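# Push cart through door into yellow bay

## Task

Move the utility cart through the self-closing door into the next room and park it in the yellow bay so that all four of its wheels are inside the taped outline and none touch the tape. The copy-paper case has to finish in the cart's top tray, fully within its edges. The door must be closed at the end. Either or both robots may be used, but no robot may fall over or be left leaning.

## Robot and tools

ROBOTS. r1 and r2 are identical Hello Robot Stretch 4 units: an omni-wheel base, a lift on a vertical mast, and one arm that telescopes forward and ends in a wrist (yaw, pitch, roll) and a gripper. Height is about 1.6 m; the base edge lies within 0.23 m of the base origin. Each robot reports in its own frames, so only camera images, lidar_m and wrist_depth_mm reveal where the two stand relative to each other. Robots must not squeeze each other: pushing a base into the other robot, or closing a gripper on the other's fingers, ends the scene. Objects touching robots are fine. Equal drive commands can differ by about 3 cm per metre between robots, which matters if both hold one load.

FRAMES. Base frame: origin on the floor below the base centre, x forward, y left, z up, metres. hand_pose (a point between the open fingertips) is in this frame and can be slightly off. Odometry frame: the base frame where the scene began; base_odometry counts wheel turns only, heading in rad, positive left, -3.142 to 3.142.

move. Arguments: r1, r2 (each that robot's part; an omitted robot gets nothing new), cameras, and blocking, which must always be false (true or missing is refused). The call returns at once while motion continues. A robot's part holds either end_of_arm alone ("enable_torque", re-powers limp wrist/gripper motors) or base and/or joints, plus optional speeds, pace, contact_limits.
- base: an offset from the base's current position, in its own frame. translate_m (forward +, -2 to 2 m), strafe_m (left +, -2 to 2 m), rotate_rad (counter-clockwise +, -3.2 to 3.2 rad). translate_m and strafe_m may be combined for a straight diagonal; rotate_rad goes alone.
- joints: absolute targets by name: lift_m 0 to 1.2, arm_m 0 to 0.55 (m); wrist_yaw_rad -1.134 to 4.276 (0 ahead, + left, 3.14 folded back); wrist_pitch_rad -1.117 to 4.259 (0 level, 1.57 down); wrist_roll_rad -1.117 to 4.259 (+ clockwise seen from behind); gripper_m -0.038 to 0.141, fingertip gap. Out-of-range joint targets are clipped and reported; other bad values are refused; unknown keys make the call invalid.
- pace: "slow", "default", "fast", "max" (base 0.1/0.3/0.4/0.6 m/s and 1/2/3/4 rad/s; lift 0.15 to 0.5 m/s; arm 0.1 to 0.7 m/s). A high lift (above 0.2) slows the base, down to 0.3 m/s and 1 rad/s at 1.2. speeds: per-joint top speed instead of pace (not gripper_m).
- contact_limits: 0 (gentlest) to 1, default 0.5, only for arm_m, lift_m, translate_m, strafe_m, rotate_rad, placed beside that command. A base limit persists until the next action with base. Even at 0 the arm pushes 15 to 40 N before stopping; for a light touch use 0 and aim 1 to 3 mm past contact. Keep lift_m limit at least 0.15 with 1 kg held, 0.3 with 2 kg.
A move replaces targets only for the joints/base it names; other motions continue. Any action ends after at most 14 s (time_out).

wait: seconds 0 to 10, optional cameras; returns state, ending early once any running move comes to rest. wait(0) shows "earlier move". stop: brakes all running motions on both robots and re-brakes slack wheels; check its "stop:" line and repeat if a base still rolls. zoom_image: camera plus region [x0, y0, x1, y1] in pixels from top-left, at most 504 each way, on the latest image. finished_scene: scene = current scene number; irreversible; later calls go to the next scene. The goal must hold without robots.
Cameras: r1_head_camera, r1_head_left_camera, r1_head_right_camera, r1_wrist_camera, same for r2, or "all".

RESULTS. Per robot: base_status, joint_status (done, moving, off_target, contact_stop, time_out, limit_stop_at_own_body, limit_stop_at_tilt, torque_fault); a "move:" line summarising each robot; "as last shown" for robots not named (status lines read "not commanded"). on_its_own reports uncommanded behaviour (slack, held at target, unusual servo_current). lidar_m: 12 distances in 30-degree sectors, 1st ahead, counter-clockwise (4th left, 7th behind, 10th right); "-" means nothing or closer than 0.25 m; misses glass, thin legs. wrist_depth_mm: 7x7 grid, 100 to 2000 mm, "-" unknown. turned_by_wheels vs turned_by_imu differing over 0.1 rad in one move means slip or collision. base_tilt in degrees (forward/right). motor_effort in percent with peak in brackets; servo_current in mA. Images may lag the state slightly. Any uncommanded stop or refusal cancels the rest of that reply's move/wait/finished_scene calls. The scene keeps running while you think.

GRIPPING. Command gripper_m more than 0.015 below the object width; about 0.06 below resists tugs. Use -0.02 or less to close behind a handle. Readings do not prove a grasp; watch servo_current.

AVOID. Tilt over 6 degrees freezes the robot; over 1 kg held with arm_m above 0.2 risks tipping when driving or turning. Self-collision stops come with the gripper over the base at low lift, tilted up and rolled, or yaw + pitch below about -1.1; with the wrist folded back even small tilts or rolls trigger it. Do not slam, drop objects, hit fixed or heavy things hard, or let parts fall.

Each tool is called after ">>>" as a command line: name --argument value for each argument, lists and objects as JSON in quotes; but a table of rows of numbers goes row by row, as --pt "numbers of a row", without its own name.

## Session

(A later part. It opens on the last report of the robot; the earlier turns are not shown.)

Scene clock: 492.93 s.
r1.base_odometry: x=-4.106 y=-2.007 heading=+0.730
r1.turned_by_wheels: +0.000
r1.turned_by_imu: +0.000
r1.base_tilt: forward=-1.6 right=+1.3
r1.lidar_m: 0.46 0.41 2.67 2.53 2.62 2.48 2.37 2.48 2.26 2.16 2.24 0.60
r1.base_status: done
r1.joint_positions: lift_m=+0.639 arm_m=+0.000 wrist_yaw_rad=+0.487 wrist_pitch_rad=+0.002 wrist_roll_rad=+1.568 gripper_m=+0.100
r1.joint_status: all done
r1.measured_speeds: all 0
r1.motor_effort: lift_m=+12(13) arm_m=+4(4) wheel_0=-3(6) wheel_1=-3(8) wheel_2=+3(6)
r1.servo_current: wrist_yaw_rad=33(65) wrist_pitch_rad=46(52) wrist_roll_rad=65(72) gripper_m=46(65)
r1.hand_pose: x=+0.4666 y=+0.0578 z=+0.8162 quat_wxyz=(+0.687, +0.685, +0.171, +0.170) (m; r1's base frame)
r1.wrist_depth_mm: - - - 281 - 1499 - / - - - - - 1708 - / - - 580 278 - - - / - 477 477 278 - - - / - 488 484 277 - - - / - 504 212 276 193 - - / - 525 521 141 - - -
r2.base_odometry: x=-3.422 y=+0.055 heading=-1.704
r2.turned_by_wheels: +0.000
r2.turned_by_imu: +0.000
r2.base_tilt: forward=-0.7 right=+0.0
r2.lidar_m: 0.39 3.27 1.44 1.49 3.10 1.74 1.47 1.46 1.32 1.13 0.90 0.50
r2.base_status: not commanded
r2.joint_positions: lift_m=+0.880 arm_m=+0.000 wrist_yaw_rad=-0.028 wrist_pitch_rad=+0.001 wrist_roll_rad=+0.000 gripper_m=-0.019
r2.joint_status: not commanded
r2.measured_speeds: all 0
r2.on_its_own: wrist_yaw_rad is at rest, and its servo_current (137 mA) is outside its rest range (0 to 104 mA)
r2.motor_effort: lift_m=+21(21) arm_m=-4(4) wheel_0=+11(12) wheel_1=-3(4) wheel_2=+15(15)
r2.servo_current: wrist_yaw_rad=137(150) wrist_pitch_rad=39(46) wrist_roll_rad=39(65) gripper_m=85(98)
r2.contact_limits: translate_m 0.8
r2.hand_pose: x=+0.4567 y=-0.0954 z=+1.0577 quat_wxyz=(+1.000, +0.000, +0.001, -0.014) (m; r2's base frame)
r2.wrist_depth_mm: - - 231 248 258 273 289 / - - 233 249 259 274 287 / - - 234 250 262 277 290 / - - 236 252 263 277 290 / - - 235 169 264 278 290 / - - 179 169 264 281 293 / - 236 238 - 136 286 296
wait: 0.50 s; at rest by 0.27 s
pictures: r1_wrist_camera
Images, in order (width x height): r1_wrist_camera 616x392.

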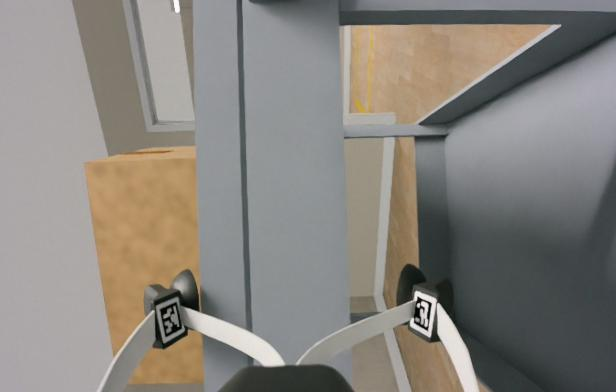

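>>> move --r1 '{"base":{"translate_m":0.069,"strafe_m":0.03},"contact_limits":{"translate_m":0.15},"pace":"slow"}' --blocking false

>>> wait --seconds 2

>>> move --r1 '{"joints":{"gripper_m":-0.02}}' --blocking false

>>> wait --seconds 2.5 --cameras '["r1_wrist_camera","r1_head_camera"]'

Scene clock: 498.70 s.
move: r1 moving
r1.base_odometry: x=-4.101 y=-1.995 heading=+0.730
r1.turned_by_wheels: +0.000
r1.turned_by_imu: +0.000
r1.base_tilt: forward=-1.6 right=+1.3
r1.lidar_m: 0.44 0.40 2.66 2.50 2.61 2.49 2.36 2.46 2.28 2.17 2.25 0.58
r1.base_status: translate_m moving; strafe_m moving
r1.joint_positions: lift_m=+0.639 arm_m=+0.000 wrist_yaw_rad=+0.487 wrist_pitch_rad=+0.002 wrist_roll_rad=+1.568 gripper_m=+0.100
r1.joint_status: not commanded
r1.measured_speeds: translate_m=+0.049 strafe_m=+0.021 rotate_rad=+0.001 lift_m=+0.000 arm_m=+0.000 wrist_yaw_rad=+0.000 wrist_pitch_rad=+0.000 wrist_roll_rad=+0.000
r1.motor_effort: lift_m=+12(12) arm_m=+4(4) wheel_0=+4(5) wheel_1=+3(8) wheel_2=-7(7)
r1.servo_current: wrist_yaw_rad=52(59) wrist_pitch_rad=39(59) wrist_roll_rad=72(72) gripper_m=46(46)
r1.contact_limits: translate_m 0.15
r1.hand_pose: x=+0.4666 y=+0.0578 z=+0.8162 quat_wxyz=(+0.687, +0.685, +0.171, +0.170) (m; r1's base frame)
r1.wrist_depth_mm: - - - 266 - 1537 377 / - - - - - 1708 - / - - 205 266 - - - / - 473 229 264 - - - / - 477 225 264 - - - / - 496 203 265 193 - - / - 512 204 144 - - -
r2.base_odometry: x=-3.422 y=+0.055 heading=-1.704
r2.turned_by_wheels: +0.000
r2.turned_by_imu: +0.000
r2.base_tilt: forward=-0.7 right=+0.0
r2.lidar_m: 0.40 3.28 1.43 1.51 3.10 1.73 1.45 1.46 1.35 1.09 0.87 0.51
r2.base_status: not commanded
r2.joint_positions: lift_m=+0.880 arm_m=+0.000 wrist_yaw_rad=-0.028 wrist_pitch_rad=+0.001 wrist_roll_rad=+0.000 gripper_m=-0.019
r2.joint_status: not commanded
r2.measured_speeds: all 0
r2.motor_effort: lift_m=+21(21) arm_m=-3(4) wheel_0=+11(11) wheel_1=-3(4) wheel_2=+15(15)
r2.servo_current: wrist_yaw_rad=130(150) wrist_pitch_rad=46(46) wrist_roll_rad=39(52) gripper_m=91(104)
r2.contact_limits: translate_m 0.8
r2.hand_pose: x=+0.4567 y=-0.0954 z=+1.0577 quat_wxyz=(+1.000, +0.000, +0.001, -0.014) (m; r2's base frame)
r2.wrist_depth_mm: - - 231 248 259 272 286 / - - 234 249 259 274 287 / - - 234 250 260 276 289 / - - 236 251 263 278 291 / - - 236 169 265 278 291 / - - 179 170 264 279 293 / - 233 239 - 137 286 296
pictures: none

Scene clock: 500.13 s.
earlier move: r1 done
r1.base_odometry: x=-4.075 y=-1.939 heading=+0.730
r1.turned_by_wheels: +0.000
r1.turned_by_imu: +0.000
r1.base_tilt: forward=-1.6 right=+1.3
r1.lidar_m: 0.43 0.31 2.64 2.53 2.59 2.54 2.41 2.56 2.31 2.19 2.29 0.49
r1.base_status: done
r1.joint_positions: lift_m=+0.639 arm_m=+0.000 wrist_yaw_rad=+0.487 wrist_pitch_rad=-0.009 wrist_roll_rad=+1.568 gripper_m=+0.100
r1.joint_status: not commanded
r1.measured_speeds: translate_m=+0.000 strafe_m=+0.000 rotate_rad=+0.000 lift_m=+0.000 arm_m=+0.000 wrist_yaw_rad=+0.000 wrist_pitch_rad=-0.001 wrist_roll_rad=+0.000
r1.motor_effort: lift_m=+12(12) arm_m=+4(4) wheel_0=+2(6) wheel_1=+3(8) wheel_2=-6(8)
r1.servo_current: wrist_yaw_rad=52(72) wrist_pitch_rad=59(59) wrist_roll_rad=46(72) gripper_m=46(52)
r1.contact_limits: translate_m 0.15
r1.hand_pose: x=+0.4666 y=+0.0578 z=+0.8194 quat_wxyz=(+0.686, +0.686, +0.167, +0.174) (m; r1's base frame)
r1.wrist_depth_mm: - - - 208 - 1808 1229 / - - - 206 205 1921 - / - - - 206 205 - - / - 413 - 205 204 - - / - 424 - 204 203 - - / - 215 - 204 198 - - / - 452 143 203 202 1863 -
r2.base_odometry: x=-3.422 y=+0.055 heading=-1.704
r2.turned_by_wheels: +0.000
r2.turned_by_imu: +0.000
r2.base_tilt: forward=-0.6 right=+0.0
r2.lidar_m: 0.39 3.30 1.43 1.51 3.12 1.74 1.47 1.45 1.33 1.13 0.89 0.50
r2.base_status: not commanded
r2.joint_positions: lift_m=+0.880 arm_m=+0.000 wrist_yaw_rad=-0.028 wrist_pitch_rad=+0.001 wrist_roll_rad=+0.000 gripper_m=-0.019
r2.joint_status: not commanded
r2.measured_speeds: all 0
r2.on_its_own: wrist_yaw_rad is at rest, and its servo_current (124 mA) is outside its rest range (0 to 104 mA)
r2.motor_effort: lift_m=+21(21) arm_m=-4(4) wheel_0=+10(12) wheel_1=-4(4) wheel_2=+15(15)
r2.servo_current: wrist_yaw_rad=124(150) wrist_pitch_rad=33(46) wrist_roll_rad=52(52) gripper_m=91(104)
r2.contact_limits: translate_m 0.8
r2.hand_pose: x=+0.4567 y=-0.0954 z=+1.0577 quat_wxyz=(+1.000, +0.000, +0.001, -0.014) (m; r2's base frame)
r2.wrist_depth_mm: - - 231 247 258 272 286 / - - 232 249 260 274 287 / - - 234 250 260 276 289 / - - 235 251 263 278 291 / - - 236 168 265 279 291 / - - 180 169 265 281 293 / - 234 238 - 137 286 296
wait: 1.43 of 2 s (r1 has come to rest)
pictures: none

Scene clock: 500.63 s.
move: r1 moving
r1.base_odometry: x=-4.075 y=-1.939 heading=+0.730
r1.turned_by_wheels: +0.000
r1.turned_by_imu: +0.000
r1.base_tilt: forward=-1.6 right=+1.3
r1.lidar_m: 0.42 0.34 2.64 2.51 2.61 2.51 2.44 2.57 2.32 2.20 2.29 0.48
r1.base_status: not commanded
r1.joint_positions: lift_m=+0.639 arm_m=+0.000 wrist_yaw_rad=+0.487 wrist_pitch_rad=-0.011 wrist_roll_rad=+1.568 gripper_m=+0.084
r1.joint_status: gripper_m moving
r1.measured_speeds: translate_m=+0.000 strafe_m=+0.000 rotate_rad=+0.001 lift_m=+0.000 arm_m=+0.000 wrist_yaw_rad=+0.000 wrist_pitch_rad=+0.000 wrist_roll_rad=+0.000
r1.motor_effort: lift_m=+12(12) arm_m=+4(4) wheel_0=+2(3) wheel_1=+3(3) wheel_2=-5(6)
r1.servo_current: wrist_yaw_rad=46(59) wrist_pitch_rad=52(65) wrist_roll_rad=46(65) gripper_m=124(124)
r1.contact_limits: translate_m 0.15
r1.hand_pose: x=+0.4666 y=+0.0578 z=+0.8198 quat_wxyz=(+0.686, +0.686, +0.167, +0.174) (m; r1's base frame)
r1.wrist_depth_mm: - - - 205 204 1808 1281 / - - - 204 204 1921 - / - - - 204 204 - - / - 413 145 204 203 - - / - 424 165 203 203 - - / - 433 161 202 198 - - / - 452 144 202 201 603 -
r2.base_odometry: x=-3.422 y=+0.055 heading=-1.704
r2.turned_by_wheels: +0.000
r2.turned_by_imu: +0.000
r2.base_tilt: forward=-0.6 right=+0.0
r2.lidar_m: 0.39 3.29 1.41 1.52 3.09 1.75 1.46 1.47 1.34 1.11 0.87 0.51
r2.base_status: not commanded
r2.joint_positions: lift_m=+0.880 arm_m=+0.000 wrist_yaw_rad=-0.028 wrist_pitch_rad=+0.001 wrist_roll_rad=+0.000 gripper_m=-0.019
r2.joint_status: not commanded
r2.measured_speeds: all 0
r2.motor_effort: lift_m=+21(21) arm_m=-3(4) wheel_0=+11(11) wheel_1=-4(4) wheel_2=+15(15)
r2.servo_current: wrist_yaw_rad=143(143) wrist_pitch_rad=39(46) wrist_roll_rad=39(59) gripper_m=98(98)
r2.contact_limits: translate_m 0.8
r2.hand_pose: x=+0.4567 y=-0.0954 z=+1.0577 quat_wxyz=(+1.000, +0.000, +0.001, -0.014) (m; r2's base frame)
r2.wrist_depth_mm: - - 231 248 258 273 287 / - - 232 250 259 272 287 / - - 235 250 262 274 290 / - - 235 251 262 278 290 / - - 236 169 265 279 291 / - - 179 170 265 279 293 / - 235 239 - 137 287 296
pictures: none

Scene clock: 502.07 s.
earlier move: r1 done
r1.base_odometry: x=-4.075 y=-1.939 heading=+0.730
r1.turned_by_wheels: +0.000
r1.turned_by_imu: +0.000
r1.base_tilt: forward=-1.6 right=+1.3
r1.lidar_m: 0.39 0.32 2.60 2.51 2.58 2.56 2.42 2.57 2.29 2.20 2.25 0.45
r1.base_status: not commanded
r1.joint_positions: lift_m=+0.639 arm_m=+0.000 wrist_yaw_rad=+0.487 wrist_pitch_rad=-0.004 wrist_roll_rad=+1.568 gripper_m=-0.018
r1.joint_status: all done
r1.measured_speeds: all 0
r1.motor_effort: lift_m=+12(12) arm_m=-3(4) wheel_0=+1(3) wheel_1=+2(3) wheel_2=+0(6)
r1.servo_current: wrist_yaw_rad=52(65) wrist_pitch_rad=39(65) wrist_roll_rad=65(65) gripper_m=137(325)
r1.contact_limits: translate_m 0.15
r1.hand_pose: x=+0.4667 y=+0.0578 z=+0.8179 quat_wxyz=(+0.687, +0.686, +0.169, +0.172) (m; r1's base frame)
r1.wrist_depth_mm: - - 203 203 - 1708 1229 / - - 203 202 - 1863 - / - - 202 202 202 - - / - 410 - 202 - - - / - 421 202 202 - - - / - 427 - 200 194 165 - / 148 163 - 201 169 165 -
r2.base_odometry: x=-3.422 y=+0.055 heading=-1.704
r2.turned_by_wheels: +0.000
r2.turned_by_imu: +0.000
r2.base_tilt: forward=-0.7 right=+0.0
r2.lidar_m: 0.39 3.28 1.44 1.50 3.11 1.73 1.47 1.45 1.32 1.12 0.88 0.50
r2.base_status: not commanded
r2.joint_positions: lift_m=+0.880 arm_m=+0.000 wrist_yaw_rad=-0.028 wrist_pitch_rad=+0.001 wrist_roll_rad=+0.000 gripper_m=-0.019
r2.joint_status: not commanded
r2.measured_speeds: all 0
r2.on_its_own: wrist_yaw_rad is at rest, and its servo_current (117 mA) is outside its rest range (0 to 104 mA)
r2.motor_effort: lift_m=+21(21) arm_m=-4(4) wheel_0=+11(12) wheel_1=-4(4) wheel_2=+15(15)
r2.servo_current: wrist_yaw_rad=117(143) wrist_pitch_rad=39(46) wrist_roll_rad=52(59) gripper_m=85(98)
r2.contact_limits: translate_m 0.8
r2.hand_pose: x=+0.4567 y=-0.0954 z=+1.0577 quat_wxyz=(+1.000, +0.000, +0.001, -0.014) (m; r2's base frame)
r2.wrist_depth_mm: - - 231 247 259 273 287 / - - 233 250 259 273 287 / - - 234 250 262 276 289 / - - 235 251 262 277 290 / - - 236 169 265 278 291 / - - 180 169 265 281 293 / - 234 239 - 137 285 296
wait: 1.43 of 2.5 s (r1 has come to rest)
pictures: r1_head_camera, r1_wrist_camera
Images, in order (width x height): r1_head_camera 420x560, r1_wrist_camera 616x392.

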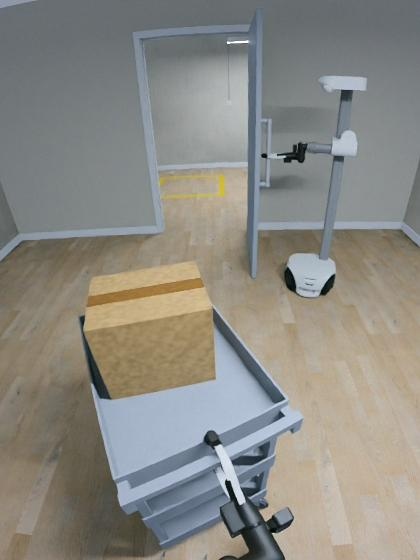

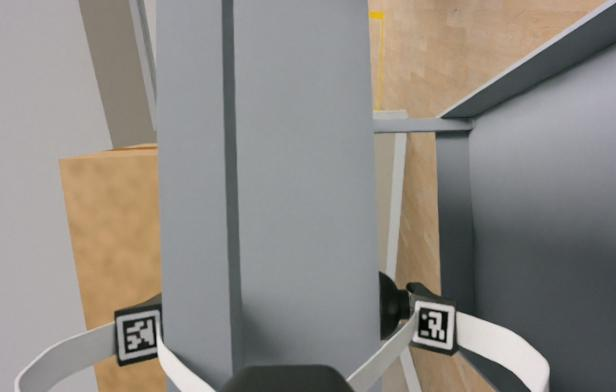

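>>> move --r1 '{"base":{"translate_m":-0.24,"strafe_m":0.27},"joints":{"wrist_yaw_rad":0.05},"speeds":{"wrist_yaw_rad":0.115},"contact_limits":{"translate_m":0.6},"pace":"slow"}' --blocking false

>>> wait --seconds 5

>>> wait --seconds 0.5 --cameras '["r1_wrist_camera","r1_head_camera"]'

Scene clock: 548.50 s.
move: r1 moving
r1.base_odometry: x=-4.087 y=-1.938 heading=+0.730
r1.turned_by_wheels: +0.000
r1.turned_by_imu: +0.000
r1.base_tilt: forward=-1.6 right=+1.2
r1.lidar_m: 0.36 0.34 2.64 2.46 2.59 2.54 2.42 2.55 2.31 2.22 2.30 0.49
r1.base_status: translate_m moving; strafe_m moving
r1.joint_positions: lift_m=+0.639 arm_m=+0.000 wrist_yaw_rad=+0.442 wrist_pitch_rad=-0.004 wrist_roll_rad=+1.568 gripper_m=-0.018
r1.joint_status: wrist_yaw_rad moving
r1.measured_speeds: translate_m=-0.032 strafe_m=+0.036 rotate_rad=+0.000 lift_m=+0.000 arm_m=+0.000 wrist_yaw_rad=-0.115 wrist_pitch_rad=+0.000 wrist_roll_rad=+0.000
r1.motor_effort: lift_m=+12(12) arm_m=-4(4) wheel_0=-7(9) wheel_1=+2(3) wheel_2=+7(7)
r1.servo_current: wrist_yaw_rad=72(72) wrist_pitch_rad=39(46) wrist_roll_rad=39(65) gripper_m=130(143)
r1.contact_limits: translate_m 0.6
r1.hand_pose: x=+0.4690 y=+0.0444 z=+0.8178 quat_wxyz=(+0.690, +0.689, +0.154, +0.157) (m; r1's base frame)
r1.wrist_depth_mm: - - 215 216 - 1708 1182 / - - 213 213 - 1863 - / - - - 212 - - - / - 413 - 211 - - - / - 424 - 208 - - - / - 436 - 208 196 163 - / - 167 147 206 174 165 -
r2.base_odometry: x=-3.422 y=+0.055 heading=-1.704
r2.turned_by_wheels: +0.000
r2.turned_by_imu: +0.000
r2.base_tilt: forward=-0.7 right=+0.0
r2.lidar_m: 0.40 3.29 1.44 1.52 3.08 1.75 1.47 1.47 1.35 1.10 0.89 0.50
r2.base_status: not commanded
r2.joint_positions: lift_m=+0.880 arm_m=+0.000 wrist_yaw_rad=-0.028 wrist_pitch_rad=+0.001 wrist_roll_rad=+0.000 gripper_m=-0.019
r2.joint_status: not commanded
r2.measured_speeds: all 0
r2.motor_effort: lift_m=+21(21) arm_m=-3(4) wheel_0=+11(11) wheel_1=-3(4) wheel_2=+15(15)
r2.servo_current: wrist_yaw_rad=137(137) wrist_pitch_rad=39(46) wrist_roll_rad=46(59) gripper_m=91(98)
r2.contact_limits: translate_m 0.8
r2.hand_pose: x=+0.4567 y=-0.0954 z=+1.0577 quat_wxyz=(+1.000, +0.000, +0.001, -0.014) (m; r2's base frame)
r2.wrist_depth_mm: - - 231 248 258 274 286 / - - 233 249 260 274 289 / - - 234 251 260 277 289 / - - 236 251 262 277 289 / - - 236 168 265 278 290 / - - 180 169 264 282 293 / - 235 239 - 137 286 296
pictures: none

Scene clock: 552.87 s.
earlier move: r1 done
r1.base_odometry: x=-4.434 y=-1.898 heading=+0.731
r1.turned_by_wheels: +0.000
r1.turned_by_imu: +0.002
r1.base_tilt: forward=-1.5 right=+1.3
r1.lidar_m: 0.37 0.40 2.33 2.22 2.31 2.30 2.18 2.30 2.60 2.47 2.55 0.43
r1.base_status: done
r1.joint_positions: lift_m=+0.639 arm_m=+0.000 wrist_yaw_rad=+0.059 wrist_pitch_rad=-0.003 wrist_roll_rad=+1.569 gripper_m=-0.018
r1.joint_status: all done
r1.measured_speeds: all 0
r1.motor_effort: lift_m=+12(12) arm_m=-4(4) wheel_0=-4(16) wheel_1=+2(7) wheel_2=+6(13)
r1.servo_current: wrist_yaw_rad=78(150) wrist_pitch_rad=46(59) wrist_roll_rad=46(65) gripper_m=117(143)
r1.contact_limits: translate_m 0.6
r1.hand_pose: x=+0.4639 y=-0.0703 z=+0.8176 quat_wxyz=(+0.707, +0.706, +0.020, +0.022) (m; r1's base frame)
r1.wrist_depth_mm: - - 172 232 - 1808 1281 / - - - 231 - 1921 - / - - 171 230 - - - / - 439 170 230 - - - / - 455 170 230 - - - / - 462 170 229 178 - - / - 169 169 229 228 654 -
r2.base_odometry: x=-3.422 y=+0.055 heading=-1.704
r2.turned_by_wheels: +0.000
r2.turned_by_imu: +0.001
r2.base_tilt: forward=-0.6 right=+0.0
r2.lidar_m: 0.39 3.28 1.63 1.58 3.06 1.74 1.46 1.44 1.33 1.11 0.90 0.49
r2.base_status: not commanded
r2.joint_positions: lift_m=+0.880 arm_m=+0.000 wrist_yaw_rad=-0.028 wrist_pitch_rad=+0.001 wrist_roll_rad=+0.000 gripper_m=-0.019
r2.joint_status: not commanded
r2.measured_speeds: all 0
r2.on_its_own: wrist_yaw_rad is at rest, and its servo_current (124 mA) is outside its rest range (0 to 104 mA)
r2.motor_effort: lift_m=+21(21) arm_m=-3(4) wheel_0=+11(12) wheel_1=-3(4) wheel_2=+15(15)
r2.servo_current: wrist_yaw_rad=124(150) wrist_pitch_rad=46(46) wrist_roll_rad=39(65) gripper_m=91(98)
r2.contact_limits: translate_m 0.8
r2.hand_pose: x=+0.4567 y=-0.0954 z=+1.0577 quat_wxyz=(+1.000, +0.000, +0.001, -0.014) (m; r2's base frame)
r2.wrist_depth_mm: - - 232 248 258 272 286 / - - 233 249 259 273 287 / - - 234 250 260 277 290 / - - 235 251 263 278 290 / - - 236 169 265 281 293 / - - 179 169 265 279 293 / - 235 239 - 136 286 296
wait: 4.37 of 5 s (r1 has come to rest)
pictures: none

Scene clock: 553.37 s.
r1.base_odometry: x=-4.434 y=-1.898 heading=+0.731
r1.turned_by_wheels: +0.000
r1.turned_by_imu: +0.000
r1.base_tilt: forward=-1.6 right=+1.3
r1.lidar_m: 0.38 0.37 2.36 2.22 2.28 2.28 2.19 2.30 2.61 2.48 2.56 0.45
r1.base_status: done
r1.joint_positions: lift_m=+0.639 arm_m=+0.000 wrist_yaw_rad=+0.059 wrist_pitch_rad=-0.003 wrist_roll_rad=+1.569 gripper_m=-0.018
r1.joint_status: all done
r1.measured_speeds: all 0
r1.motor_effort: lift_m=+12(12) arm_m=-3(4) wheel_0=-3(16) wheel_1=+3(7) wheel_2=+6(13)
r1.servo_current: wrist_yaw_rad=59(150) wrist_pitch_rad=33(59) wrist_roll_rad=46(65) gripper_m=111(143)
r1.contact_limits: translate_m 0.6
r1.hand_pose: x=+0.4639 y=-0.0703 z=+0.8176 quat_wxyz=(+0.707, +0.706, +0.020, +0.022) (m; r1's base frame)
r1.wrist_depth_mm: - - 172 233 - 1756 1308 / - - - 231 - 1921 - / - - 171 230 - - - / - 436 170 230 - - - / - 452 170 230 - - - / - 459 169 228 179 - - / - 169 169 229 229 661 -
r2.base_odometry: x=-3.422 y=+0.055 heading=-1.704
r2.turned_by_wheels: +0.000
r2.turned_by_imu: +0.000
r2.base_tilt: forward=-0.7 right=+0.0
r2.lidar_m: 0.40 3.27 1.62 1.59 3.11 1.72 1.46 1.46 1.33 1.13 0.88 0.54
r2.base_status: not commanded
r2.joint_positions: lift_m=+0.880 arm_m=+0.000 wrist_yaw_rad=-0.028 wrist_pitch_rad=+0.001 wrist_roll_rad=+0.000 gripper_m=-0.019
r2.joint_status: not commanded
r2.measured_speeds: all 0
r2.on_its_own: wrist_yaw_rad is at rest, and its servo_current (143 mA) is outside its rest range (0 to 104 mA)
r2.motor_effort: lift_m=+21(21) arm_m=-3(4) wheel_0=+11(12) wheel_1=-3(4) wheel_2=+15(15)
r2.servo_current: wrist_yaw_rad=143(150) wrist_pitch_rad=39(46) wrist_roll_rad=59(65) gripper_m=85(98)
r2.contact_limits: translate_m 0.8
r2.hand_pose: x=+0.4567 y=-0.0954 z=+1.0577 quat_wxyz=(+1.000, +0.000, +0.001, -0.014) (m; r2's base frame)
r2.wrist_depth_mm: - - 231 246 258 274 287 / - - 234 250 260 273 287 / - - 235 251 262 277 290 / - - 236 251 263 278 290 / - - 236 169 264 278 291 / - - 179 169 265 281 293 / - 235 240 - 136 286 297
wait: 0.50 s; at rest by 0.27 s
pictures: r1_head_camera, r1_wrist_camera
Images, in order (width x height): r1_head_camera 420x560, r1_wrist_camera 616x392.

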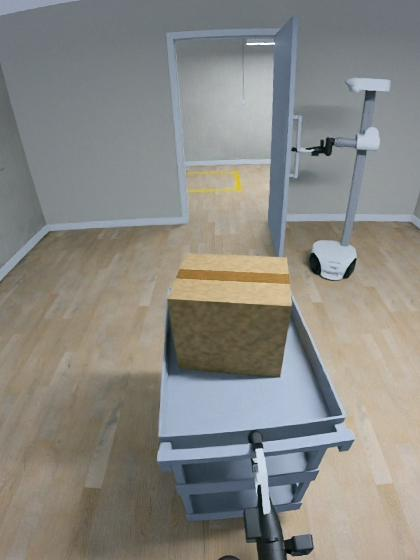

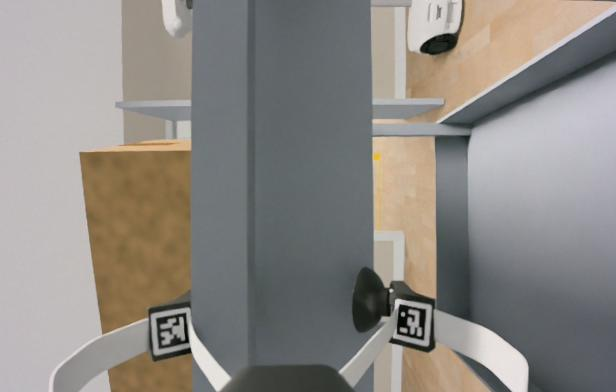

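>>> move --r1 '{"base":{"translate_m":1.5,"strafe_m":0.0},"contact_limits":{"translate_m":0.6}}' --blocking false

>>> wait --seconds 7 --cameras '["r1_wrist_camera","r1_head_camera"]'

Scene clock: 584.83 s.
move: r1 moving
r1.base_odometry: x=-4.410 y=-1.877 heading=+0.731
r1.turned_by_wheels: +0.000
r1.turned_by_imu: +0.000
r1.base_tilt: forward=-1.6 right=+1.3
r1.lidar_m: 0.38 0.39 2.33 2.22 2.31 2.31 2.20 2.35 2.57 2.47 2.57 0.43
r1.base_status: translate_m moving; strafe_m moving
r1.joint_positions: lift_m=+0.639 arm_m=+0.000 wrist_yaw_rad=+0.052 wrist_pitch_rad=-0.003 wrist_roll_rad=+1.569 gripper_m=-0.018
r1.joint_status: not commanded
r1.measured_speeds: translate_m=+0.121 strafe_m=+0.000 rotate_rad=+0.001 lift_m=+0.000 arm_m=+0.000 wrist_yaw_rad=-0.028 wrist_pitch_rad=+0.000 wrist_roll_rad=+0.000
r1.motor_effort: lift_m=+12(12) arm_m=+4(4) wheel_0=+8(11) wheel_1=+5(9) wheel_2=-10(12)
r1.servo_current: wrist_yaw_rad=72(72) wrist_pitch_rad=46(46) wrist_roll_rad=26(52) gripper_m=98(117)
r1.contact_limits: translate_m 0.6
r1.hand_pose: x=+0.4634 y=-0.0724 z=+0.8176 quat_wxyz=(+0.708, +0.706, +0.017, +0.019) (m; r1's base frame)
r1.wrist_depth_mm: - - 240 241 - 1708 1229 / - - 239 236 - 1863 - / - - 236 235 - - - / - 433 230 232 - - - / - 442 173 229 - - - / - 449 169 225 196 - - / - 172 166 224 172 153 -
r2.base_odometry: x=-3.422 y=+0.055 heading=-1.704
r2.turned_by_wheels: +0.000
r2.turned_by_imu: +0.000
r2.base_tilt: forward=-0.7 right=+0.0
r2.lidar_m: 0.37 3.28 1.62 1.54 3.12 1.76 1.45 1.45 1.35 1.12 0.90 0.51
r2.base_status: not commanded
r2.joint_positions: lift_m=+0.880 arm_m=+0.000 wrist_yaw_rad=-0.028 wrist_pitch_rad=+0.001 wrist_roll_rad=+0.000 gripper_m=-0.019
r2.joint_status: not commanded
r2.measured_speeds: all 0
r2.motor_effort: lift_m=+21(21) arm_m=-4(4) wheel_0=+11(11) wheel_1=-4(4) wheel_2=+15(15)
r2.servo_current: wrist_yaw_rad=124(137) wrist_pitch_rad=39(46) wrist_roll_rad=52(59) gripper_m=91(98)
r2.contact_limits: translate_m 0.8
r2.hand_pose: x=+0.4567 y=-0.0954 z=+1.0577 quat_wxyz=(+1.000, +0.000, +0.001, -0.014) (m; r2's base frame)
r2.wrist_depth_mm: - - 232 248 258 273 287 / - - 233 250 260 274 287 / - - 233 251 260 276 289 / - - 235 251 262 277 291 / - - 236 169 266 278 291 / - - 180 169 265 279 294 / - 235 239 - 137 286 297
pictures: none

Scene clock: 590.83 s.
earlier move: r1 done
r1.base_odometry: x=-3.317 y=-0.896 heading=+0.732
r1.turned_by_wheels: +0.001
r1.turned_by_imu: +0.006
r1.base_tilt: forward=-1.6 right=+1.2
r1.lidar_m: 0.27 0.25 2.37 2.27 2.36 3.23 3.80 3.50 2.57 2.47 1.19 0.49
r1.base_status: done
r1.joint_positions: lift_m=+0.639 arm_m=+0.000 wrist_yaw_rad=+0.055 wrist_pitch_rad=-0.017 wrist_roll_rad=+1.570 gripper_m=-0.019
r1.joint_status: not commanded
r1.measured_speeds: all 0
r1.motor_effort: lift_m=+10(12) arm_m=-4(4) wheel_0=+7(13) wheel_1=+2(9) wheel_2=+2(22)
r1.servo_current: wrist_yaw_rad=72(78) wrist_pitch_rad=91(98) wrist_roll_rad=59(72) gripper_m=65(117)
r1.contact_limits: translate_m 0.6
r1.hand_pose: x=+0.4636 y=-0.0715 z=+0.8217 quat_wxyz=(+0.707, +0.707, +0.013, +0.025) (m; r1's base frame)
r1.wrist_depth_mm: - 931 891 - - - 1205 / - - - 279 - 1537 1229 / 1863 - - - 345 1661 1229 / 1921 - - - - - 1397 / 1921 - - 254 260 1983 - / - 442 178 186 229 - - / - 151 176 178 158 - -
r2.base_odometry: x=-3.422 y=+0.055 heading=-1.704
r2.turned_by_wheels: +0.000
r2.turned_by_imu: +0.001
r2.base_tilt: forward=-0.7 right=+0.0
r2.lidar_m: 0.39 0.88 0.88 4.69 3.12 1.73 1.46 1.44 1.35 1.11 0.89 0.52
r2.base_status: not commanded
r2.joint_positions: lift_m=+0.880 arm_m=+0.000 wrist_yaw_rad=-0.028 wrist_pitch_rad=+0.001 wrist_roll_rad=+0.000 gripper_m=-0.019
r2.joint_status: not commanded
r2.measured_speeds: all 0
r2.on_its_own: wrist_yaw_rad is at rest, and its servo_current (130 mA) is outside its rest range (0 to 104 mA)
r2.motor_effort: lift_m=+21(21) arm_m=-3(4) wheel_0=+11(12) wheel_1=-4(4) wheel_2=+15(15)
r2.servo_current: wrist_yaw_rad=130(143) wrist_pitch_rad=39(46) wrist_roll_rad=39(65) gripper_m=85(98)
r2.contact_limits: translate_m 0.8
r2.hand_pose: x=+0.4567 y=-0.0954 z=+1.0577 quat_wxyz=(+1.000, +0.000, +0.001, -0.014) (m; r2's base frame)
r2.wrist_depth_mm: - - 232 248 258 273 286 / - - 232 249 260 274 287 / - - 234 251 260 276 290 / - - 235 251 262 278 291 / 759 234 236 169 266 278 293 / 750 162 180 169 264 279 293 / - 232 240 - 137 286 297
wait: 6.00 of 7 s (r1 has come to rest)
pictures: r1_head_camera, r1_wrist_camera
Images, in order (width x height): r1_head_camera 420x560, r1_wrist_camera 616x392.

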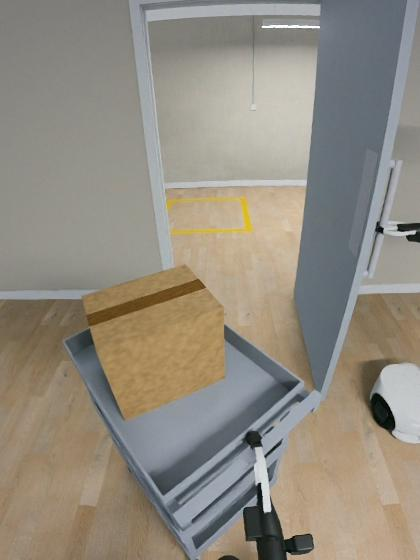

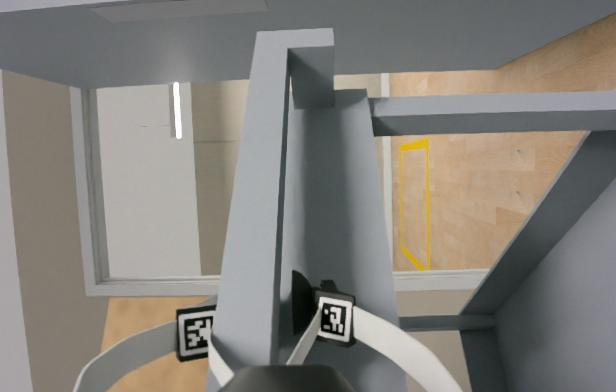

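>>> move --r1 '{"joints":{"gripper_m":0.1}}' --blocking false

>>> wait --seconds 1.5

>>> move --r1 '{"base":{"translate_m":-0.2},"pace":"slow"}' --blocking false

>>> wait --seconds 3.5

>>> move --r1 '{"joints":{"lift_m":0.687,"wrist_yaw_rad":0.55}}' --blocking false

>>> wait --seconds 2 --cameras '["r1_wrist_camera","r1_head_camera"]'

Scene clock: 605.10 s.
move: r1 moving
r1.base_odometry: x=-3.317 y=-0.896 heading=+0.732
r1.turned_by_wheels: +0.000
r1.turned_by_imu: +0.000
r1.base_tilt: forward=-1.6 right=+1.3
r1.lidar_m: 0.28 0.26 2.32 2.27 2.37 3.22 3.80 3.51 2.59 2.46 1.19 0.50
r1.base_status: not commanded
r1.joint_positions: lift_m=+0.639 arm_m=+0.000 wrist_yaw_rad=+0.055 wrist_pitch_rad=-0.017 wrist_roll_rad=+1.570 gripper_m=+0.005
r1.joint_status: gripper_m moving
r1.measured_speeds: all 0
r1.motor_effort: lift_m=+10(10) arm_m=-1(4) wheel_0=+7(8) wheel_1=+2(2) wheel_2=+2(2)
r1.servo_current: wrist_yaw_rad=33(65) wrist_pitch_rad=85(91) wrist_roll_rad=39(65) gripper_m=59(78)
r1.contact_limits: translate_m 0.6
r1.hand_pose: x=+0.4636 y=-0.0715 z=+0.8217 quat_wxyz=(+0.707, +0.707, +0.013, +0.025) (m; r1's base frame)
r1.wrist_depth_mm: - 904 917 - - - 1182 / 1921 - - 301 - 1756 1205 / 1808 - - - 349 1661 1205 / 1921 - - - - 1921 508 / 1983 - - 251 259 - - / - 449 180 205 181 - - / - 157 178 184 156 - -
r2.base_odometry: x=-3.422 y=+0.055 heading=-1.704
r2.turned_by_wheels: +0.000
r2.turned_by_imu: +0.000
r2.base_tilt: forward=-0.6 right=+0.0
r2.lidar_m: 0.40 0.87 0.87 4.70 3.12 1.75 1.47 1.45 1.34 1.12 0.90 0.48
r2.base_status: not commanded
r2.joint_positions: lift_m=+0.880 arm_m=+0.000 wrist_yaw_rad=-0.028 wrist_pitch_rad=+0.001 wrist_roll_rad=+0.000 gripper_m=-0.019
r2.joint_status: not commanded
r2.measured_speeds: all 0
r2.motor_effort: lift_m=+21(21) arm_m=-3(4) wheel_0=+11(11) wheel_1=-3(4) wheel_2=+15(15)
r2.servo_current: wrist_yaw_rad=150(150) wrist_pitch_rad=46(46) wrist_roll_rad=33(52) gripper_m=91(98)
r2.contact_limits: translate_m 0.8
r2.hand_pose: x=+0.4567 y=-0.0954 z=+1.0577 quat_wxyz=(+1.000, +0.000, +0.001, -0.014) (m; r2's base frame)
r2.wrist_depth_mm: - - 232 248 258 272 286 / - - 233 248 259 274 289 / - - 234 249 260 276 290 / - - 236 251 263 278 290 / 778 234 235 169 265 278 291 / 759 231 179 170 265 279 293 / - 235 239 - 137 287 297
pictures: none

Scene clock: 606.53 s.
earlier move: r1 done
r1.base_odometry: x=-3.317 y=-0.896 heading=+0.731
r1.turned_by_wheels: +0.000
r1.turned_by_imu: -0.001
r1.base_tilt: forward=-1.6 right=+1.3
r1.lidar_m: 0.27 0.27 2.37 2.27 2.37 3.24 3.80 3.52 2.58 2.46 1.17 0.53
r1.base_status: not commanded
r1.joint_positions: lift_m=+0.639 arm_m=+0.000 wrist_yaw_rad=+0.051 wrist_pitch_rad=-0.002 wrist_roll_rad=+1.570 gripper_m=+0.100
r1.joint_status: all done
r1.measured_speeds: all 0
r1.motor_effort: lift_m=+12(12) arm_m=+4(4) wheel_0=+4(8) wheel_1=+1(2) wheel_2=+0(2)
r1.servo_current: wrist_yaw_rad=52(72) wrist_pitch_rad=52(98) wrist_roll_rad=46(65) gripper_m=46(91)
r1.contact_limits: translate_m 0.6
r1.hand_pose: x=+0.4634 y=-0.0726 z=+0.8173 quat_wxyz=(+0.707, +0.707, +0.017, +0.019) (m; r1's base frame)
r1.wrist_depth_mm: - 917 904 - - - - / - - - 329 - 1537 1160 / 1863 - - 366 375 382 375 / 1808 - - 320 - 1661 - / 1808 - - 285 - 1808 - / 1808 217 204 256 191 - - / - 421 172 144 - - -
r2.base_odometry: x=-3.422 y=+0.055 heading=-1.704
r2.turned_by_wheels: +0.000
r2.turned_by_imu: +0.000
r2.base_tilt: forward=-0.7 right=+0.0
r2.lidar_m: 0.38 0.87 0.89 4.70 3.12 1.74 1.46 1.47 1.32 1.12 0.91 0.51
r2.base_status: not commanded
r2.joint_positions: lift_m=+0.880 arm_m=+0.000 wrist_yaw_rad=-0.028 wrist_pitch_rad=+0.001 wrist_roll_rad=+0.000 gripper_m=-0.019
r2.joint_status: not commanded
r2.measured_speeds: all 0
r2.on_its_own: wrist_yaw_rad is at rest, and its servo_current (137 mA) is outside its rest range (0 to 104 mA)
r2.motor_effort: lift_m=+21(21) arm_m=-3(4) wheel_0=+11(12) wheel_1=-4(4) wheel_2=+15(15)
r2.servo_current: wrist_yaw_rad=137(150) wrist_pitch_rad=46(46) wrist_roll_rad=39(59) gripper_m=91(98)
r2.contact_limits: translate_m 0.8
r2.hand_pose: x=+0.4567 y=-0.0954 z=+1.0577 quat_wxyz=(+1.000, +0.000, +0.001, -0.014) (m; r2's base frame)
r2.wrist_depth_mm: - - 231 248 258 272 287 / - - 233 250 260 274 287 / - - 234 251 260 276 289 / - - 236 250 262 278 290 / 759 820 235 169 264 278 290 / 759 231 179 169 265 281 294 / 723 232 239 - 136 286 296
wait: 1.43 of 1.5 s (r1 has come to rest)
pictures: none

Scene clock: 607.03 s.
move: r1 moving
r1.base_odometry: x=-3.326 y=-0.905 heading=+0.731
r1.turned_by_wheels: +0.000
r1.turned_by_imu: -0.001
r1.base_tilt: forward=-1.6 right=+1.3
r1.lidar_m: 0.29 0.28 2.34 2.26 2.34 3.18 3.78 3.48 2.57 2.47 1.18 0.54
r1.base_status: translate_m moving
r1.joint_positions: lift_m=+0.639 arm_m=+0.000 wrist_yaw_rad=+0.051 wrist_pitch_rad=+0.000 wrist_roll_rad=+1.570 gripper_m=+0.100
r1.joint_status: not commanded
r1.measured_speeds: translate_m=-0.049 strafe_m=+0.000 rotate_rad=-0.002 lift_m=+0.000 arm_m=+0.000 wrist_yaw_rad=+0.000 wrist_pitch_rad=+0.000 wrist_roll_rad=+0.000
r1.motor_effort: lift_m=+12(12) arm_m=+4(4) wheel_0=-6(6) wheel_1=-4(5) wheel_2=+4(6)
r1.servo_current: wrist_yaw_rad=78(78) wrist_pitch_rad=46(52) wrist_roll_rad=52(65) gripper_m=39(46)
r1.hand_pose: x=+0.4634 y=-0.0726 z=+0.8168 quat_wxyz=(+0.707, +0.707, +0.018, +0.018) (m; r1's base frame)
r1.wrist_depth_mm: - - 904 - - - - / - - - - - 1537 1160 / 1863 - - 377 392 389 384 / 1808 - - 329 - 1708 - / 1863 - - 293 - - - / 1863 455 208 260 190 - - / - 433 190 144 - - -
r2.base_odometry: x=-3.422 y=+0.055 heading=-1.704
r2.turned_by_wheels: +0.000
r2.turned_by_imu: +0.000
r2.base_tilt: forward=-0.6 right=+0.1
r2.lidar_m: 0.40 0.86 0.89 4.69 3.08 1.73 1.45 1.47 1.32 1.13 0.91 0.51
r2.base_status: not commanded
r2.joint_positions: lift_m=+0.880 arm_m=+0.000 wrist_yaw_rad=-0.028 wrist_pitch_rad=+0.001 wrist_roll_rad=+0.000 gripper_m=-0.019
r2.joint_status: not commanded
r2.measured_speeds: all 0
r2.motor_effort: lift_m=+21(21) arm_m=-3(4) wheel_0=+11(11) wheel_1=-3(4) wheel_2=+15(15)
r2.servo_current: wrist_yaw_rad=124(137) wrist_pitch_rad=39(46) wrist_roll_rad=59(65) gripper_m=91(98)
r2.contact_limits: translate_m 0.8
r2.hand_pose: x=+0.4567 y=-0.0954 z=+1.0577 quat_wxyz=(+1.000, +0.000, +0.001, -0.014) (m; r2's base frame)
r2.wrist_depth_mm: - - 232 247 258 273 287 / - - 234 249 260 274 289 / - - 234 249 260 276 289 / - - 236 250 263 277 291 / 768 820 236 169 265 278 291 / 750 230 179 170 265 279 294 / 741 233 239 - 136 286 297
pictures: none

Scene clock: 609.83 s.
earlier move: r1 done
r1.base_odometry: x=-3.466 y=-1.030 heading=+0.731
r1.turned_by_wheels: +0.000
r1.turned_by_imu: +0.000
r1.base_tilt: forward=-1.6 right=+1.2
r1.lidar_m: 0.47 0.56 2.38 2.24 2.33 3.27 3.58 3.51 2.57 2.46 1.38 0.74
r1.base_status: done
r1.joint_positions: lift_m=+0.639 arm_m=+0.000 wrist_yaw_rad=+0.051 wrist_pitch_rad=+0.000 wrist_roll_rad=+1.570 gripper_m=+0.100
r1.joint_status: not commanded
r1.measured_speeds: all 0
r1.motor_effort: lift_m=+12(12) arm_m=+4(4) wheel_0=-3(7) wheel_1=-3(6) wheel_2=+3(7)
r1.servo_current: wrist_yaw_rad=46(78) wrist_pitch_rad=39(52) wrist_roll_rad=39(65) gripper_m=46(52)
r1.hand_pose: x=+0.4634 y=-0.0726 z=+0.8168 quat_wxyz=(+0.707, +0.707, +0.018, +0.018) (m; r1's base frame)
r1.wrist_depth_mm: - - - - - 1756 1078 / - - - - - 1499 1160 / - - - 559 - 1464 1060 / - - - 508 - 691 1025 / - - - 436 - - 449 / - - 212 404 198 - - / - 580 574 144 - - -
r2.base_odometry: x=-3.422 y=+0.055 heading=-1.704
r2.turned_by_wheels: +0.000
r2.turned_by_imu: +0.000
r2.base_tilt: forward=-0.7 right=+0.0
r2.lidar_m: 0.40 0.86 0.85 4.70 3.10 1.76 1.45 1.44 1.32 1.11 0.89 0.51
r2.base_status: not commanded
r2.joint_positions: lift_m=+0.880 arm_m=+0.000 wrist_yaw_rad=-0.028 wrist_pitch_rad=+0.001 wrist_roll_rad=+0.000 gripper_m=-0.019
r2.joint_status: not commanded
r2.measured_speeds: all 0
r2.on_its_own: wrist_yaw_rad is at rest, and its servo_current (124 mA) is outside its rest range (0 to 104 mA)
r2.motor_effort: lift_m=+21(21) arm_m=-3(4) wheel_0=+11(12) wheel_1=-4(4) wheel_2=+15(15)
r2.servo_current: wrist_yaw_rad=124(143) wrist_pitch_rad=33(52) wrist_roll_rad=52(65) gripper_m=91(98)
r2.contact_limits: translate_m 0.8
r2.hand_pose: x=+0.4567 y=-0.0954 z=+1.0577 quat_wxyz=(+1.000, +0.000, +0.001, -0.014) (m; r2's base frame)
r2.wrist_depth_mm: - - 232 248 259 273 287 / - - 233 249 259 274 289 / - - 234 249 260 278 289 / - - 235 251 263 277 290 / 768 809 236 169 265 279 290 / 759 230 179 169 264 279 293 / 723 234 239 - 136 286 297
wait: 2.80 of 3.5 s (r1 has come to rest)
pictures: none

Scene clock: 610.33 s.
move: r1 moving
r1.base_odometry: x=-3.466 y=-1.030 heading=+0.731
r1.turned_by_wheels: +0.000
r1.turned_by_imu: +0.000
r1.base_tilt: forward=-1.6 right=+1.3
r1.lidar_m: 0.46 0.54 2.31 2.26 2.34 3.27 3.56 3.48 2.57 2.45 1.37 0.73
r1.base_status: not commanded
r1.joint_positions: lift_m=+0.673 arm_m=+0.000 wrist_yaw_rad=+0.522 wrist_pitch_rad=+0.000 wrist_roll_rad=+1.570 gripper_m=+0.100
r1.joint_status: lift_m moving; wrist_yaw_rad moving
r1.measured_speeds: translate_m=+0.000 strafe_m=+0.000 rotate_rad=+0.002 lift_m=+0.096 arm_m=+0.000 wrist_yaw_rad=+0.696 wrist_pitch_rad=+0.000 wrist_roll_rad=+0.000
r1.motor_effort: lift_m=+24(26) arm_m=+4(4) wheel_0=-4(4) wheel_1=-2(3) wheel_2=+3(3)
r1.servo_current: wrist_yaw_rad=46(124) wrist_pitch_rad=52(52) wrist_roll_rad=39(59) gripper_m=46(52)
r1.hand_pose: x=+0.4644 y=+0.0681 z=+0.8509 quat_wxyz=(+0.683, +0.683, +0.182, +0.183) (m; r1's base frame)
r1.wrist_depth_mm: 1808 - - 351 - 1921 - / 1921 - 559 279 - - - / - - 554 - 991 - - / - - 564 259 - - - / - - 564 251 317 - - / - - 216 244 193 312 1160 / - - - 144 - 1808 1229
r2.base_odometry: x=-3.422 y=+0.055 heading=-1.704
r2.turned_by_wheels: +0.000
r2.turned_by_imu: +0.000
r2.base_tilt: forward=-0.7 right=+0.1
r2.lidar_m: 0.38 0.84 0.86 4.69 3.10 1.71 1.47 1.45 1.32 1.12 0.90 0.51
r2.base_status: not commanded
r2.joint_positions: lift_m=+0.880 arm_m=+0.000 wrist_yaw_rad=-0.028 wrist_pitch_rad=+0.001 wrist_roll_rad=+0.000 gripper_m=-0.019
r2.joint_status: not commanded
r2.measured_speeds: all 0
r2.motor_effort: lift_m=+21(21) arm_m=-3(4) wheel_0=+11(11) wheel_1=-4(4) wheel_2=+15(15)
r2.servo_current: wrist_yaw_rad=150(150) wrist_pitch_rad=39(46) wrist_roll_rad=46(46) gripper_m=85(98)
r2.contact_limits: translate_m 0.8
r2.hand_pose: x=+0.4567 y=-0.0954 z=+1.0577 quat_wxyz=(+1.000, +0.000, +0.001, -0.014) (m; r2's base frame)
r2.wrist_depth_mm: - - 232 248 258 273 287 / - - 234 249 259 274 287 / - - 235 249 262 277 289 / - - 235 251 262 276 290 / 768 820 236 169 265 278 291 / 750 230 180 170 264 279 294 / 723 233 239 - 137 286 296
pictures: none

Scene clock: 610.93 s.
earlier move: r1 done
r1.base_odometry: x=-3.466 y=-1.030 heading=+0.731
r1.turned_by_wheels: +0.000
r1.turned_by_imu: +0.000
r1.base_tilt: forward=-1.6 right=+1.2
r1.lidar_m: 0.48 0.54 2.35 2.26 2.34 3.25 3.57 3.50 2.57 2.46 1.38 0.77
r1.base_status: not commanded
r1.joint_positions: lift_m=+0.687 arm_m=+0.000 wrist_yaw_rad=+0.547 wrist_pitch_rad=+0.000 wrist_roll_rad=+1.570 gripper_m=+0.100
r1.joint_status: all done
r1.measured_speeds: all 0
r1.motor_effort: lift_m=+24(26) arm_m=+4(4) wheel_0=-3(4) wheel_1=-2(3) wheel_2=+3(3)
r1.servo_current: wrist_yaw_rad=52(124) wrist_pitch_rad=46(52) wrist_roll_rad=33(59) gripper_m=46(52)
r1.hand_pose: x=+0.4626 y=+0.0755 z=+0.8648 quat_wxyz=(+0.681, +0.681, +0.191, +0.191) (m; r1's base frame)
r1.wrist_depth_mm: 1808 - - 549 - 1921 - / - - 544 265 329 - - / - - 554 554 320 - - / - - 554 252 310 - - / - - 559 559 303 309 310 / - - 215 - 198 1618 1255 / - - - 144 - 1863 1281
r2.base_odometry: x=-3.422 y=+0.055 heading=-1.704
r2.turned_by_wheels: +0.000
r2.turned_by_imu: +0.000
r2.base_tilt: forward=-0.7 right=+0.0
r2.lidar_m: 0.37 0.86 0.87 4.71 3.09 1.74 1.46 1.47 1.33 1.12 0.88 0.51
r2.base_status: not commanded
r2.joint_positions: lift_m=+0.880 arm_m=+0.000 wrist_yaw_rad=-0.028 wrist_pitch_rad=+0.001 wrist_roll_rad=+0.000 gripper_m=-0.019
r2.joint_status: not commanded
r2.measured_speeds: all 0
r2.on_its_own: wrist_yaw_rad is at rest, and its servo_current (130 mA) is outside its rest range (0 to 104 mA)
r2.motor_effort: lift_m=+21(21) arm_m=-3(4) wheel_0=+11(11) wheel_1=-3(4) wheel_2=+15(15)
r2.servo_current: wrist_yaw_rad=130(150) wrist_pitch_rad=39(46) wrist_roll_rad=59(59) gripper_m=98(98)
r2.contact_limits: translate_m 0.8
r2.hand_pose: x=+0.4567 y=-0.0954 z=+1.0577 quat_wxyz=(+1.000, +0.000, +0.001, -0.014) (m; r2's base frame)
r2.wrist_depth_mm: - - 232 248 258 273 287 / - - 234 248 260 273 289 / - - 234 251 260 276 289 / - - 235 251 263 277 289 / 768 820 236 169 265 279 291 / 750 229 179 170 263 281 293 / 723 233 239 - 136 287 296
wait: 0.60 of 2 s (r1 has come to rest)
pictures: r1_head_camera, r1_wrist_camera
Images, in order (width x height): r1_head_camera 420x560, r1_wrist_camera 616x392.

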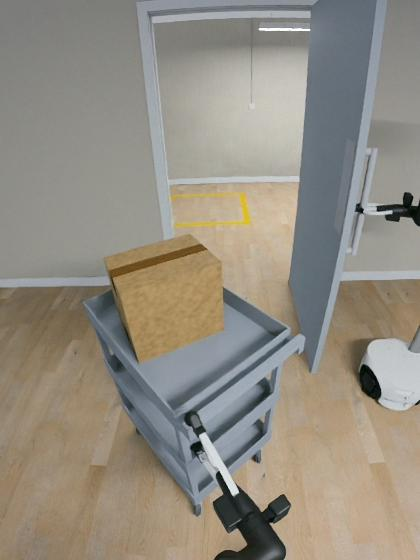

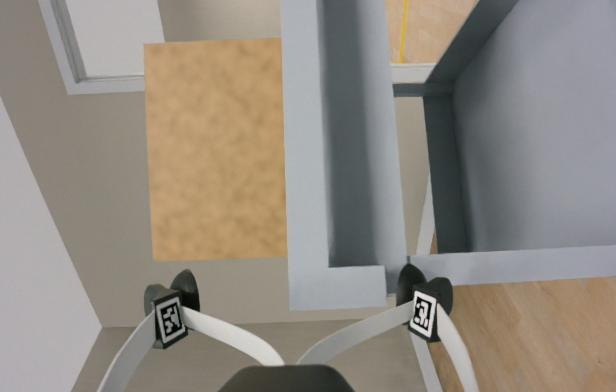

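>>> move --blocking false --cameras '["r1_wrist_camera","r1_head_camera"]' --r1 '{"base":{"translate_m":0.09,"strafe_m":-0.17},"pace":"slow","contact_limits":{"translate_m":0.2}}'

>>> wait --seconds 4

>>> wait --seconds 0.6 --cameras '["r1_wrist_camera","r1_head_camera"]'

Scene clock: 644.23 s.
move: r1 moving
r1.base_odometry: x=-3.454 y=-1.034 heading=+0.731
r1.turned_by_wheels: +0.000
r1.turned_by_imu: +0.000
r1.base_tilt: forward=-1.6 right=+1.3
r1.lidar_m: 0.48 0.51 2.39 2.27 2.36 3.24 3.58 3.50 2.57 2.47 1.38 0.76
r1.base_status: translate_m moving; strafe_m moving
r1.joint_positions: lift_m=+0.687 arm_m=+0.000 wrist_yaw_rad=+0.547 wrist_pitch_rad=+0.000 wrist_roll_rad=+1.570 gripper_m=+0.100
r1.joint_status: not commanded
r1.measured_speeds: translate_m=+0.023 strafe_m=-0.043 rotate_rad=+0.001 lift_m=+0.000 arm_m=+0.000 wrist_yaw_rad=+0.000 wrist_pitch_rad=+0.000 wrist_roll_rad=+0.000
r1.motor_effort: lift_m=+24(24) arm_m=+4(4) wheel_0=+9(9) wheel_1=-6(7) wheel_2=-5(5)
r1.servo_current: wrist_yaw_rad=46(65) wrist_pitch_rad=39(46) wrist_roll_rad=52(65) gripper_m=39(46)
r1.contact_limits: translate_m 0.2
r1.hand_pose: x=+0.4626 y=+0.0755 z=+0.8648 quat_wxyz=(+0.681, +0.681, +0.191, +0.191) (m; r1's base frame)
r1.wrist_depth_mm: 1808 - - 549 - 1983 - / 1983 - 549 268 330 - - / - - 549 549 324 - - / - - 549 254 312 - - / - - 559 564 306 309 - / - - 215 - 198 1464 1229 / - - - 144 - 1808 1255
r2.base_odometry: x=-3.422 y=+0.055 heading=-1.704
r2.turned_by_wheels: +0.000
r2.turned_by_imu: +0.000
r2.base_tilt: forward=-0.6 right=+0.0
r2.lidar_m: 0.38 0.84 0.85 4.72 3.09 1.74 1.48 1.45 1.33 1.12 0.89 0.51
r2.base_status: not commanded
r2.joint_positions: lift_m=+0.880 arm_m=+0.000 wrist_yaw_rad=-0.028 wrist_pitch_rad=+0.001 wrist_roll_rad=+0.000 gripper_m=-0.019
r2.joint_status: not commanded
r2.measured_speeds: all 0
r2.motor_effort: lift_m=+21(21) arm_m=-3(4) wheel_0=+11(11) wheel_1=-4(4) wheel_2=+15(15)
r2.servo_current: wrist_yaw_rad=130(143) wrist_pitch_rad=39(46) wrist_roll_rad=52(59) gripper_m=85(98)
r2.contact_limits: translate_m 0.8
r2.hand_pose: x=+0.4567 y=-0.0954 z=+1.0577 quat_wxyz=(+1.000, +0.000, +0.001, -0.014) (m; r2's base frame)
r2.wrist_depth_mm: - - 231 248 258 273 286 / - - 233 250 259 273 289 / - - 235 249 260 276 289 / - - 236 251 263 277 290 / 768 820 236 169 265 277 291 / 759 230 179 170 265 279 293 / 732 233 239 - 136 287 297
pictures: r1_head_camera, r1_wrist_camera
Images, in order (width x height): r1_head_camera 420x560, r1_wrist_camera 616x392.

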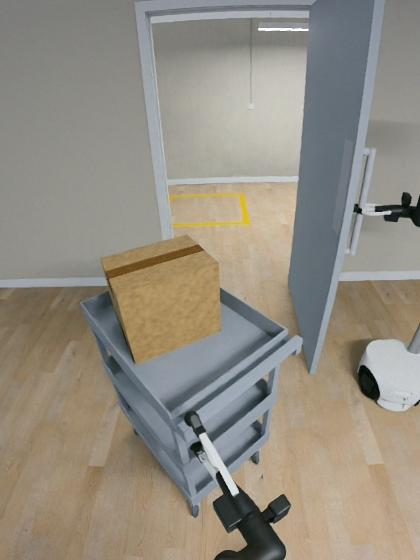

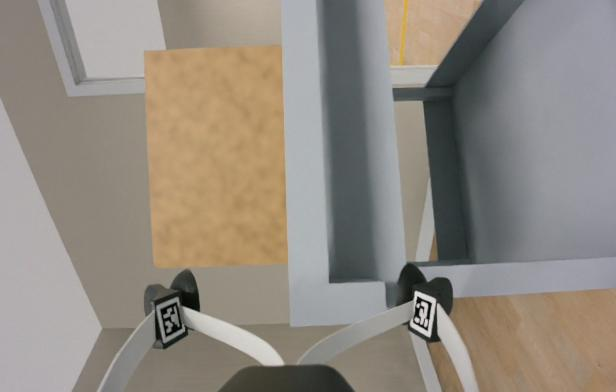

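Scene clock: 646.93 s.
earlier move: r1 done
r1.base_odometry: x=-3.286 y=-1.096 heading=+0.731
r1.turned_by_wheels: +0.000
r1.turned_by_imu: -0.001
r1.base_tilt: forward=-1.6 right=+1.3
r1.lidar_m: 0.50 0.44 2.55 2.41 2.51 3.49 3.66 3.26 2.40 2.30 1.23 1.14
r1.base_status: done
r1.joint_positions: lift_m=+0.687 arm_m=+0.000 wrist_yaw_rad=+0.547 wrist_pitch_rad=+0.000 wrist_roll_rad=+1.570 gripper_m=+0.100
r1.joint_status: not commanded
r1.measured_speeds: all 0
r1.motor_effort: lift_m=+24(24) arm_m=+4(4) wheel_0=+5(9) wheel_1=-3(7) wheel_2=-1(5)
r1.servo_current: wrist_yaw_rad=59(72) wrist_pitch_rad=46(52) wrist_roll_rad=20(65) gripper_m=33(52)
r1.contact_limits: translate_m 0.2
r1.hand_pose: x=+0.4626 y=+0.0755 z=+0.8648 quat_wxyz=(+0.681, +0.681, +0.191, +0.191) (m; r1's base frame)
r1.wrist_depth_mm: 1756 - - - 392 402 404 / 1921 - - - - 1756 - / - - - 306 - - - / - - 559 298 - - - / - - 559 559 353 - - / - - 564 283 192 - - / - - 580 143 334 - -
r2.base_odometry: x=-3.422 y=+0.055 heading=-1.704
r2.turned_by_wheels: +0.000
r2.turned_by_imu: +0.000
r2.base_tilt: forward=-0.7 right=+0.0
r2.lidar_m: 0.38 0.84 0.88 1.26 3.11 1.72 1.48 1.46 1.34 1.10 0.93 0.53
r2.base_status: not commanded
r2.joint_positions: lift_m=+0.880 arm_m=+0.000 wrist_yaw_rad=-0.028 wrist_pitch_rad=+0.001 wrist_roll_rad=+0.000 gripper_m=-0.019
r2.joint_status: not commanded
r2.measured_speeds: all 0
r2.on_its_own: wrist_yaw_rad is at rest, and its servo_current (124 mA) is outside its rest range (0 to 104 mA)
r2.motor_effort: lift_m=+21(21) arm_m=-3(4) wheel_0=+11(12) wheel_1=-4(4) wheel_2=+15(15)
r2.servo_current: wrist_yaw_rad=124(143) wrist_pitch_rad=39(46) wrist_roll_rad=52(65) gripper_m=91(98)
r2.contact_limits: translate_m 0.8
r2.hand_pose: x=+0.4567 y=-0.0954 z=+1.0577 quat_wxyz=(+1.000, +0.000, +0.001, -0.014) (m; r2's base frame)
r2.wrist_depth_mm: - - 231 248 258 273 289 / - - 233 249 259 274 287 / - - 234 250 262 277 289 / - - 236 251 263 278 290 / 768 831 235 169 265 277 291 / 759 230 179 169 265 281 293 / 732 234 238 - 137 286 297
wait: 2.70 of 4 s (r1 has come to rest)
pictures: none

Scene clock: 647.53 s.
r1.base_odometry: x=-3.286 y=-1.096 heading=+0.731
r1.turned_by_wheels: +0.000
r1.turned_by_imu: +0.000
r1.base_tilt: forward=-1.6 right=+1.3
r1.lidar_m: 0.49 0.45 2.55 2.44 2.54 3.45 3.66 3.27 2.39 2.29 1.27 1.15
r1.base_status: done
r1.joint_positions: lift_m=+0.687 arm_m=+0.000 wrist_yaw_rad=+0.547 wrist_pitch_rad=+0.000 wrist_roll_rad=+1.570 gripper_m=+0.100
r1.joint_status: not commanded
r1.measured_speeds: all 0
r1.motor_effort: lift_m=+24(24) arm_m=+4(4) wheel_0=+4(9) wheel_1=-2(7) wheel_2=-1(5)
r1.servo_current: wrist_yaw_rad=46(72) wrist_pitch_rad=39(52) wrist_roll_rad=52(65) gripper_m=39(52)
r1.contact_limits: translate_m 0.2
r1.hand_pose: x=+0.4626 y=+0.0755 z=+0.8648 quat_wxyz=(+0.681, +0.681, +0.191, +0.191) (m; r1's base frame)
r1.wrist_depth_mm: 1756 - - - 397 402 404 / 1863 - - - - 1708 - / - - - 306 - - - / - - 559 297 - - - / - - 564 564 349 - - / - - 569 285 193 - - / - - 569 144 336 - -
r2.base_odometry: x=-3.422 y=+0.055 heading=-1.704
r2.turned_by_wheels: +0.000
r2.turned_by_imu: +0.000
r2.base_tilt: forward=-0.7 right=+0.0
r2.lidar_m: 0.40 0.88 0.86 1.29 3.10 1.76 1.46 1.45 1.33 1.13 0.87 0.51
r2.base_status: not commanded
r2.joint_positions: lift_m=+0.880 arm_m=+0.000 wrist_yaw_rad=-0.028 wrist_pitch_rad=+0.001 wrist_roll_rad=+0.000 gripper_m=-0.019
r2.joint_status: not commanded
r2.measured_speeds: all 0
r2.on_its_own: wrist_yaw_rad is at rest, and its servo_current (130 mA) is outside its rest range (0 to 104 mA)
r2.motor_effort: lift_m=+21(21) arm_m=-4(4) wheel_0=+11(12) wheel_1=-4(4) wheel_2=+15(15)
r2.servo_current: wrist_yaw_rad=130(143) wrist_pitch_rad=39(46) wrist_roll_rad=52(65) gripper_m=85(98)
r2.contact_limits: translate_m 0.8
r2.hand_pose: x=+0.4567 y=-0.0954 z=+1.0577 quat_wxyz=(+1.000, +0.000, +0.001, -0.014) (m; r2's base frame)
r2.wrist_depth_mm: - - 231 248 258 273 287 / - - 233 250 260 274 287 / - - 235 250 262 274 290 / - - 236 252 262 278 290 / 778 820 236 169 265 278 291 / 759 231 179 169 265 279 293 / 732 233 239 - 136 286 296
wait: 0.60 s; at rest by 0.27 s
pictures: r1_head_camera, r1_wrist_camera
Images, in order (width x height): r1_head_camera 420x560, r1_wrist_camera 616x392.

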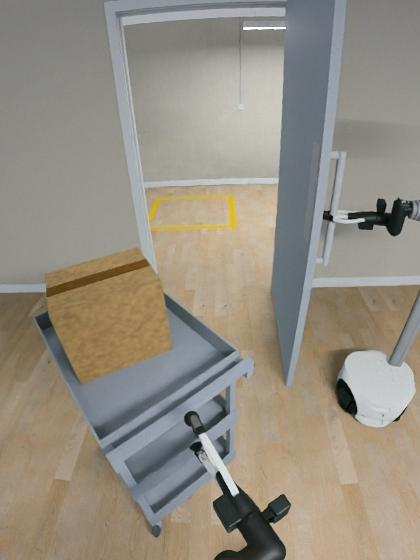

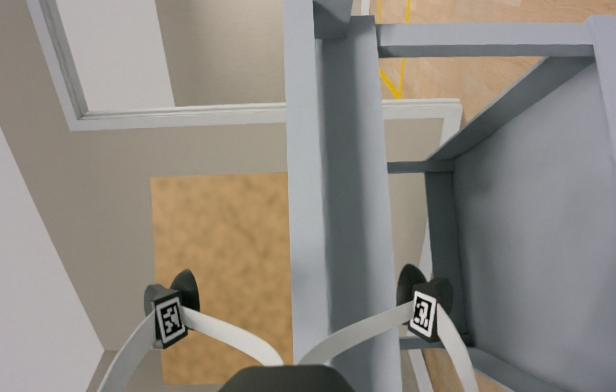

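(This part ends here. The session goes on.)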